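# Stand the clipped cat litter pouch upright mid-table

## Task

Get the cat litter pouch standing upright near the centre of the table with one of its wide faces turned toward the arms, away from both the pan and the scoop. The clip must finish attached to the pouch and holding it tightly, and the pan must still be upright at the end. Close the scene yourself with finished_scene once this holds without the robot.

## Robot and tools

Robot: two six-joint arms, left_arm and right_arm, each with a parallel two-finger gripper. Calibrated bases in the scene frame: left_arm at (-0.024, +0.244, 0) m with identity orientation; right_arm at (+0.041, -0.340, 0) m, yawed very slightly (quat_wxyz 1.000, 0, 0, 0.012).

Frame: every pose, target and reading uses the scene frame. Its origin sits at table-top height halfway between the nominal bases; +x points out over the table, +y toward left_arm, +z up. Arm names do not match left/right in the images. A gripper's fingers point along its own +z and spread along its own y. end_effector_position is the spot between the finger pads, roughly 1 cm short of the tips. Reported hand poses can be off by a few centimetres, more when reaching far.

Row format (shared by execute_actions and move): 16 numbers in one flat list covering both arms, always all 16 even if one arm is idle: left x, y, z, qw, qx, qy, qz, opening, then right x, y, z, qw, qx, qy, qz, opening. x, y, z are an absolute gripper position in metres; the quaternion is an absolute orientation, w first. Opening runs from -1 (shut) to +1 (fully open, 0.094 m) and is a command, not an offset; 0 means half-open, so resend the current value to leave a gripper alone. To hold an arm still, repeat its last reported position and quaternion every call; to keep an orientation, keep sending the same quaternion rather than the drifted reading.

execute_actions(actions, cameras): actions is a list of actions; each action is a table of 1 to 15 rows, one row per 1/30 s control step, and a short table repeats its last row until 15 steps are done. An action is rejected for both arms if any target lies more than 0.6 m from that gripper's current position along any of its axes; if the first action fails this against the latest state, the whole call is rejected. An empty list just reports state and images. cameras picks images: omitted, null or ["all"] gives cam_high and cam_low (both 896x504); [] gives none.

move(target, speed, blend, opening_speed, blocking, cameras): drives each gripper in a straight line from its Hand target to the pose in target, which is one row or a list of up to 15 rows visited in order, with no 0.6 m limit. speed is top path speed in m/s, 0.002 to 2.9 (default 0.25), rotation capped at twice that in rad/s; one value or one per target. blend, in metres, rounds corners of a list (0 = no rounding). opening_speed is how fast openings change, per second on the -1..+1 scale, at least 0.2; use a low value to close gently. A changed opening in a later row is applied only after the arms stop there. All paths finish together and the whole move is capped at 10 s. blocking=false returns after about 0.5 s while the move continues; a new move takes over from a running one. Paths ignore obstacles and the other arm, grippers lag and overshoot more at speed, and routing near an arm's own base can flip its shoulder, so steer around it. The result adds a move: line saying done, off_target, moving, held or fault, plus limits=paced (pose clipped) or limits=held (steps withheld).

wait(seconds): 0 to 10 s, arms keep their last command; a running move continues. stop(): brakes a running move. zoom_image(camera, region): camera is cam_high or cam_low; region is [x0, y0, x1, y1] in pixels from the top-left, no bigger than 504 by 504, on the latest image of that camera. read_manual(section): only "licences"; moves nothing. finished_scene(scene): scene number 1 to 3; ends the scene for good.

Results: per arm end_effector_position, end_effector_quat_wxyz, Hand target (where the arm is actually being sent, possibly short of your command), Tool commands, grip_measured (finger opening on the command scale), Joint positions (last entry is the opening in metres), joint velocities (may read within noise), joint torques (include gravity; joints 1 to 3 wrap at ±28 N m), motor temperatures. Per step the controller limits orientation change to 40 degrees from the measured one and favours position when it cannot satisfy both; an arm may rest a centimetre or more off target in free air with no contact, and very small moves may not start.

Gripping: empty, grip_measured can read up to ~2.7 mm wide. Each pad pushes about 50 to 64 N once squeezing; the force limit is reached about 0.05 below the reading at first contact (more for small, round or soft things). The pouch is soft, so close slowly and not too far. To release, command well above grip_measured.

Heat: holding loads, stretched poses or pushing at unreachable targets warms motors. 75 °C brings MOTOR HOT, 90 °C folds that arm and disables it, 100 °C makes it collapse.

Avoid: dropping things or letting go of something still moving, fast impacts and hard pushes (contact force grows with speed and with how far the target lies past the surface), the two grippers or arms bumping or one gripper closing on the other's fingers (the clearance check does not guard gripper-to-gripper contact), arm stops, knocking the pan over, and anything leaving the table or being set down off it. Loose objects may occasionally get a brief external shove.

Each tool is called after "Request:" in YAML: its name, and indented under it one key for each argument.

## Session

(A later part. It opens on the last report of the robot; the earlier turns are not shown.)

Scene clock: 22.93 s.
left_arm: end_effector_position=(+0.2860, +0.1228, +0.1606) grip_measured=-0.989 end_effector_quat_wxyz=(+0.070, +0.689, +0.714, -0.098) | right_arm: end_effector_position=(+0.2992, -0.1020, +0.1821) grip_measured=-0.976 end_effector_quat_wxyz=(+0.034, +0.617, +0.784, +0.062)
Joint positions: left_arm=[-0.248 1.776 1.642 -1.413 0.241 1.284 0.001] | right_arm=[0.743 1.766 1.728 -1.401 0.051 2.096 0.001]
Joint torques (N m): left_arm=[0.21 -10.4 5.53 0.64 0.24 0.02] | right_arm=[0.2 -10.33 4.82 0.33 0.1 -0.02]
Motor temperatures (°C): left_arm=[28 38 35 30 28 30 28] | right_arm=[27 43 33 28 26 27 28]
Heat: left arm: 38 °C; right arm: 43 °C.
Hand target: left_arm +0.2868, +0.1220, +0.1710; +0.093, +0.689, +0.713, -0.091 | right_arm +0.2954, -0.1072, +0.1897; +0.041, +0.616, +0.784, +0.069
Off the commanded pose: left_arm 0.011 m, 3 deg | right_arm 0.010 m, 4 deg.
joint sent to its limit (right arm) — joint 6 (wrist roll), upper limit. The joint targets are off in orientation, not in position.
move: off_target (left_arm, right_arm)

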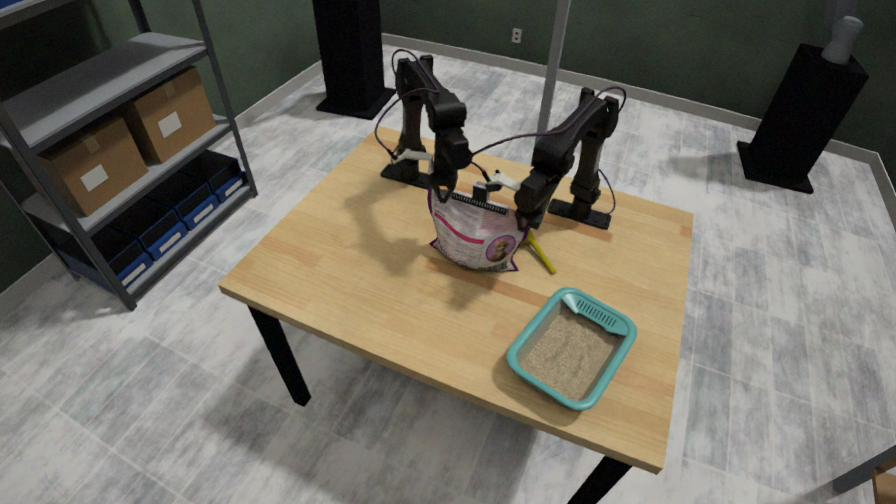

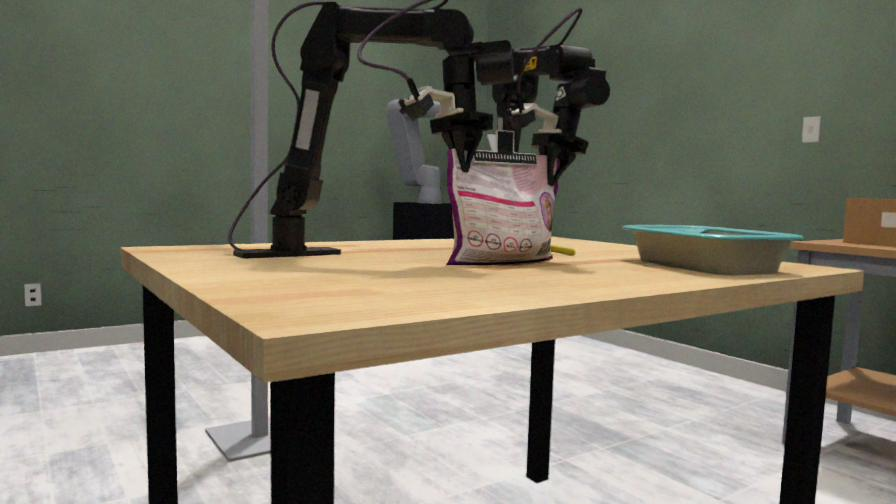

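Request:
move:
  target:
    - [0.287, 0.122, 0.168, 0.0939,0.6887,0.7131,-0.0907, -0.5, 0.297, -0.105, 0.186, 0.0561,0.6404,0.7631,0.0668, -0.5]
  speed: 0.04
  opening_speed: 0.2

Request:
zoom_image:
  camera: "cam_high"
  region: [410, 150, 550, 290]

Request:
zoom_image:
  camera: "cam_low"
  region: [430, 90, 630, 290]

Scene clock: 25.80 s.
left_arm: end_effector_position=(+0.2882, +0.1223, +0.1608) grip_measured=-0.501 end_effector_quat_wxyz=(+0.078, +0.690, +0.713, -0.094) | right_arm: end_effector_position=(+0.2998, -0.1016, +0.1830) grip_measured=-0.503 end_effector_quat_wxyz=(+0.035, +0.617, +0.784, +0.065)
Joint positions: left_arm=[-0.248 1.767 1.631 -1.392 0.24 1.284 0.023] | right_arm=[0.743 1.763 1.727 -1.396 0.051 2.096 0.023]
Joint torques (N m): left_arm=[0.24 -9.8 5.39 0.61 0.21 -0.02] | right_arm=[0.23 -9.35 4.52 0.47 0.12 0.01]
Heat: left arm: 38 °C; right arm: 42 °C.
Hand target: left_arm +0.2869, +0.1220, +0.1680; +0.094, +0.689, +0.713, -0.091 | right_arm +0.2974, -0.1053, +0.1859; +0.042, +0.616, +0.784, +0.069
Off the commanded pose: left_arm 0.007 m, 2 deg | right_arm 0.005 m, 4 deg.
joint sent to its limit (right arm) — joint 6 (wrist roll), upper limit. The joint targets are off in orientation, not in position.
move: off_target (right_arm)

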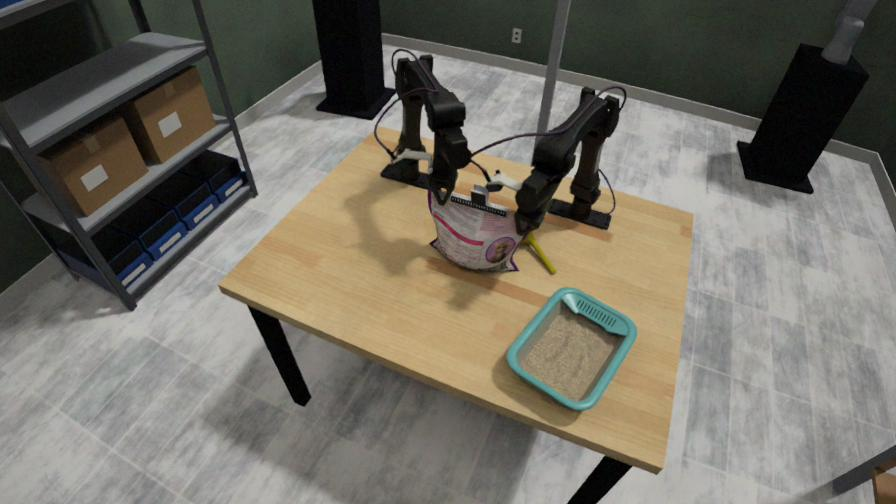

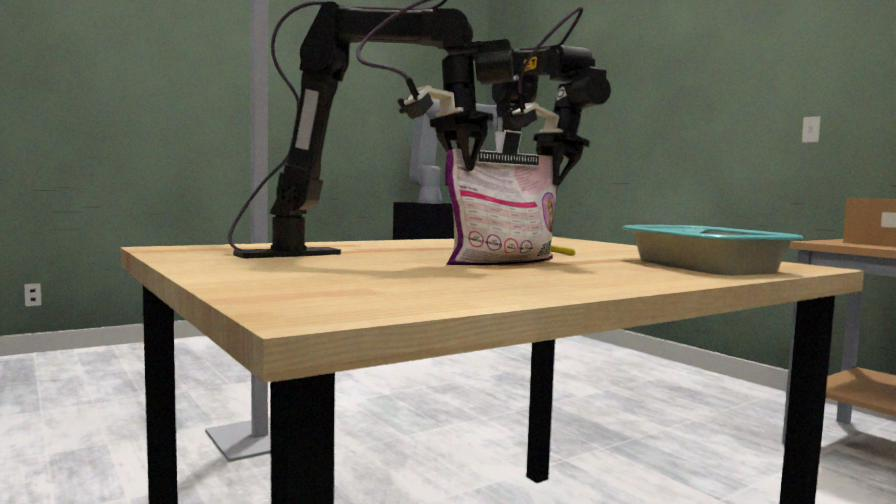

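Scaled by 3.600.

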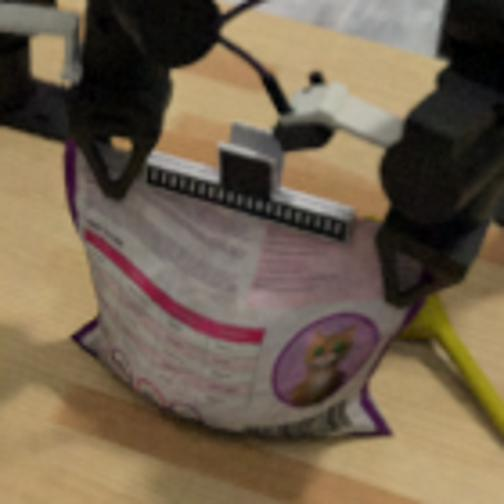

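Scaled by 2.520.

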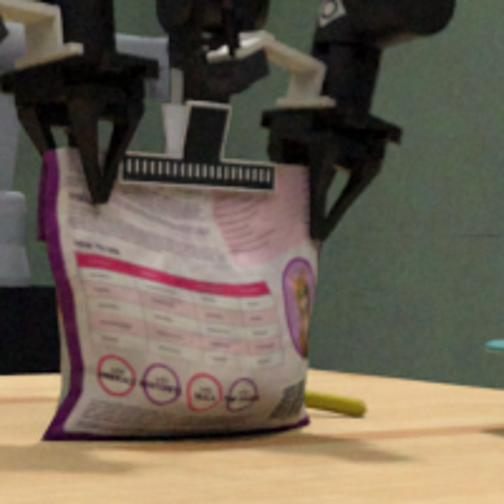

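Request:
move:
  target:
    - [0.287, 0.123, 0.172, 0.0939,0.6887,0.7131,-0.0907, 0.4, 0.297, -0.105, 0.188, 0.0561,0.6404,0.7631,0.0668, 0.4]
  speed: 0.04
  opening_speed: 0.5

Request:
zoom_image:
  camera: "cam_high"
  region: [410, 150, 550, 290]

Request:
zoom_image:
  camera: "cam_low"
  region: [430, 90, 630, 290]

Scene clock: 27.93 s.
left_arm: end_effector_position=(+0.2882, +0.1223, +0.1608) grip_measured=+0.399 end_effector_quat_wxyz=(+0.078, +0.690, +0.713, -0.094) | right_arm: end_effector_position=(+0.3000, -0.1015, +0.1830) grip_measured=+0.397 end_effector_quat_wxyz=(+0.035, +0.617, +0.784, +0.066)
Joint positions: left_arm=[-0.248 1.767 1.631 -1.392 0.24 1.284 0.066] | right_arm=[0.743 1.763 1.727 -1.395 0.051 2.096 0.066]
Joint torques (N m): left_arm=[0.46 -9.54 6.71 0.45 0.24 0.07] | right_arm=[0.13 -9.55 5.29 0.38 0.1 -0.01]
Heat: left arm: 38 °C; right arm: 42 °C.
Hand target: left_arm +0.2869, +0.1230, +0.1718; +0.094, +0.689, +0.713, -0.091 | right_arm +0.2974, -0.1052, +0.1879; +0.042, +0.616, +0.784, +0.069
Off the commanded pose: left_arm 0.011 m, 2 deg | right_arm 0.007 m, 4 deg.
joint sent to its limit (right arm) — joint 6 (wrist roll), upper limit. The joint targets are off in orientation, not in position.
move: off_target (left_arm, right_arm)

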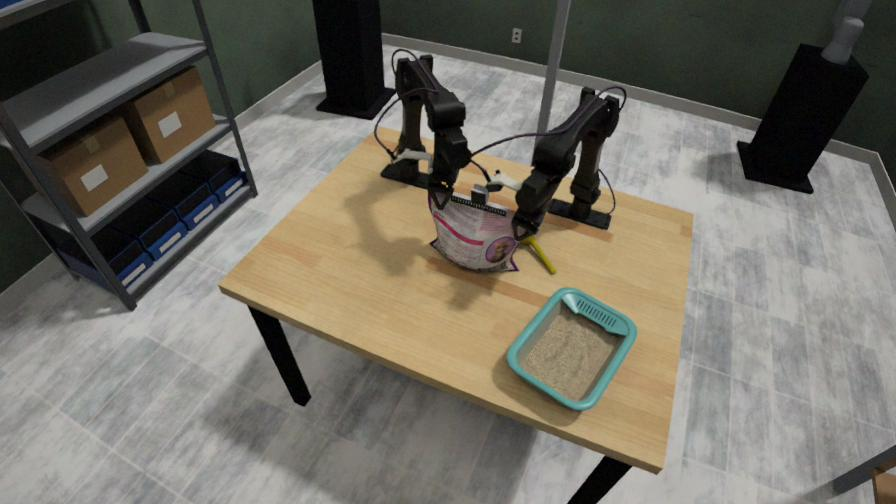

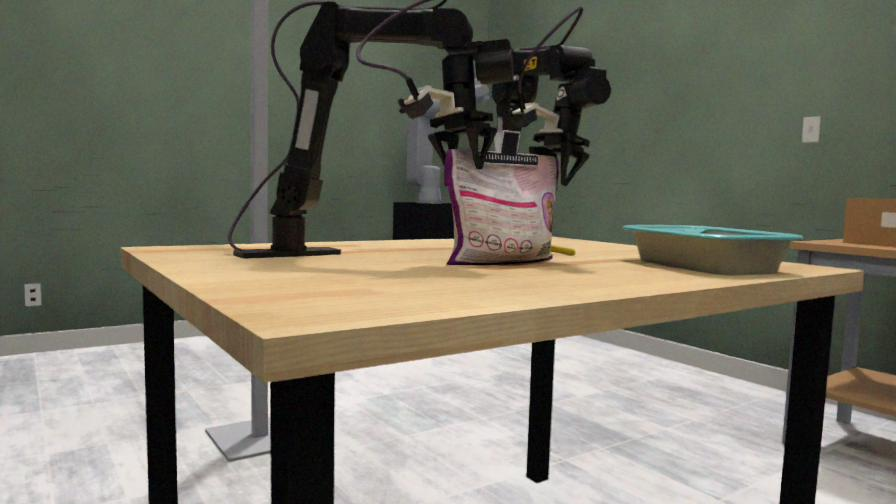

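Scaled by 3.600.

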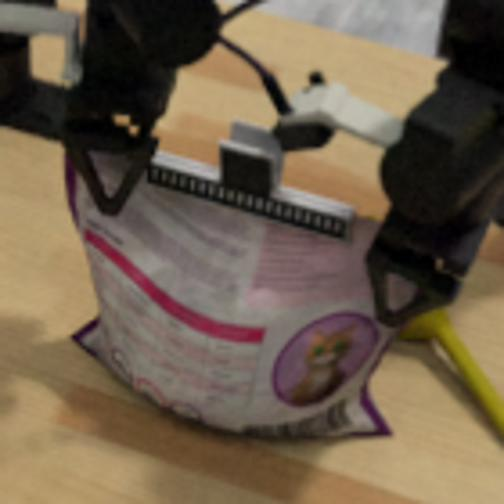

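Scaled by 2.520.

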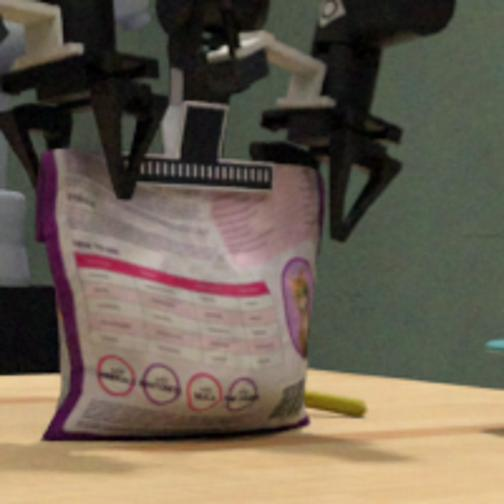

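Request:
move:
  target:
    - [0.287, 0.124, 0.275, 0.0939,0.6887,0.7131,-0.0907, 0.4, 0.297, -0.106, 0.29, 0.0561,0.6404,0.7631,0.0668, 0.4]
  speed: 0.08

Request:
zoom_image:
  camera: "cam_high"
  region: [410, 150, 550, 290]

Request:
zoom_image:
  camera: "cam_low"
  region: [430, 90, 630, 290]

Scene clock: 29.77 s.
left_arm: end_effector_position=(+0.2908, +0.1236, +0.2625) grip_measured=+0.399 end_effector_quat_wxyz=(+0.164, +0.680, +0.713, -0.046) | right_arm: end_effector_position=(+0.3018, -0.1016, +0.2806) grip_measured=+0.397 end_effector_quat_wxyz=(+0.053, +0.611, +0.771, +0.169)
Joint positions: left_arm=[-0.242 1.694 1.94 -1.571 0.242 1.252 0.066] | right_arm=[0.743 1.697 2.013 -1.534 0.059 2.096 0.066]
Joint torques (N m): left_arm=[0.77 -7.54 7.71 0.7 0.33 -0.13] | right_arm=[0.72 -7.58 7.2 0.61 0.19 0.03]
Heat: left arm: 38 °C; right arm: 42 °C.
Hand target: left_arm +0.2868, +0.1239, +0.2741; +0.179, +0.675, +0.714, -0.047 | right_arm +0.2971, -0.1062, +0.2893; +0.061, +0.609, +0.772, +0.172
Off the commanded pose: left_arm 0.013 m, 10 deg | right_arm 0.011 m, 12 deg.
joint sent to its limit (left arm) — joint 4 (wrist pitch), lower limit. The joint targets are off in orientation, not in position.
joint sent to its limit (right arm) — joint 4 (wrist pitch), lower limit; joint 6 (wrist roll), upper limit. The joint targets are off in orientation, not in position.
move: off_target (left_arm, right_arm)

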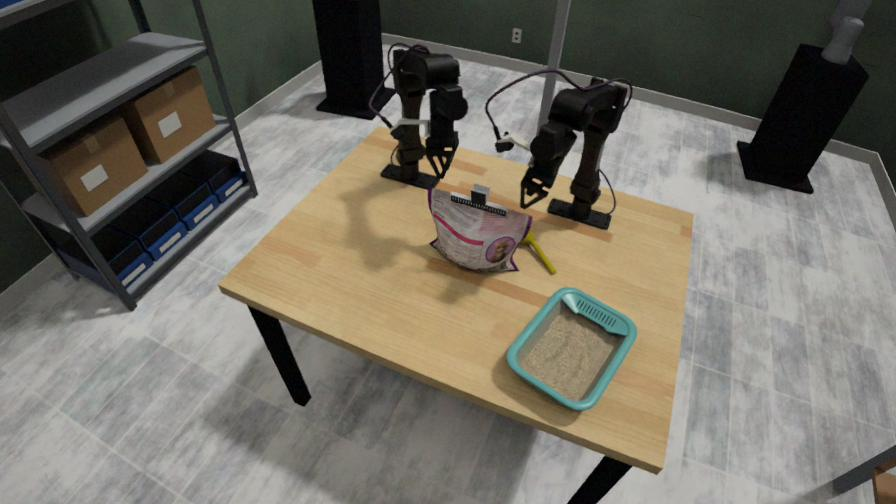

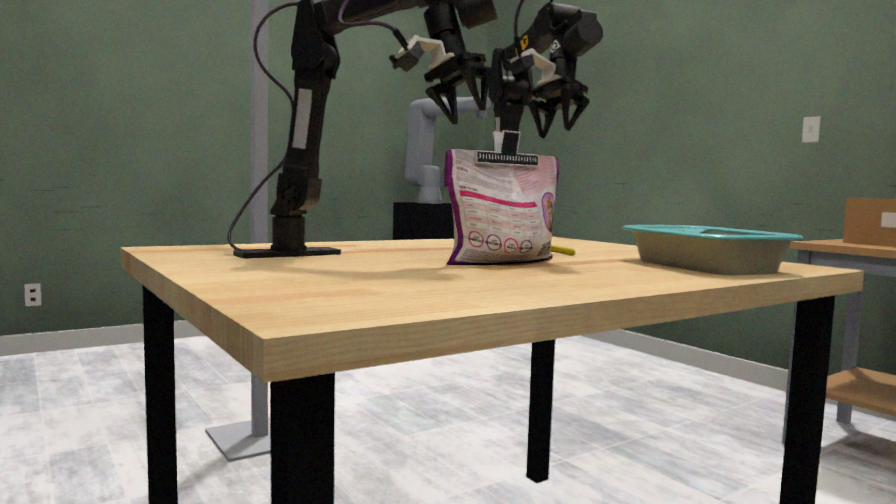

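Scaled by 3.600.

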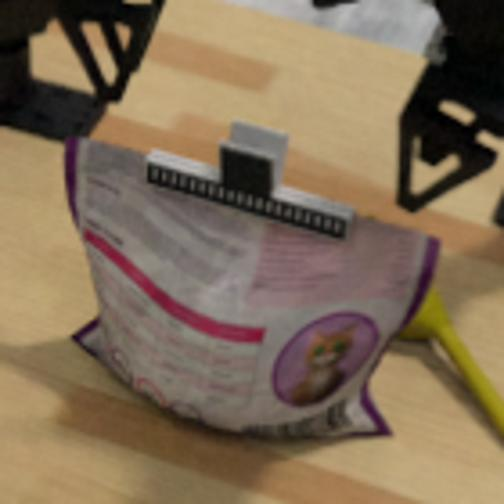

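Scaled by 2.520.

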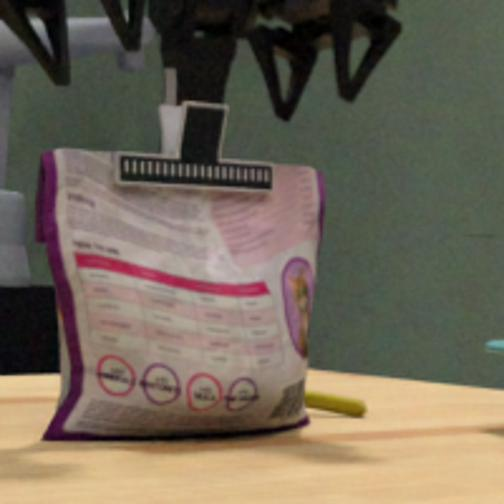

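Request:
finished_scene:
  scene: 3

The scene is finished: the task was done.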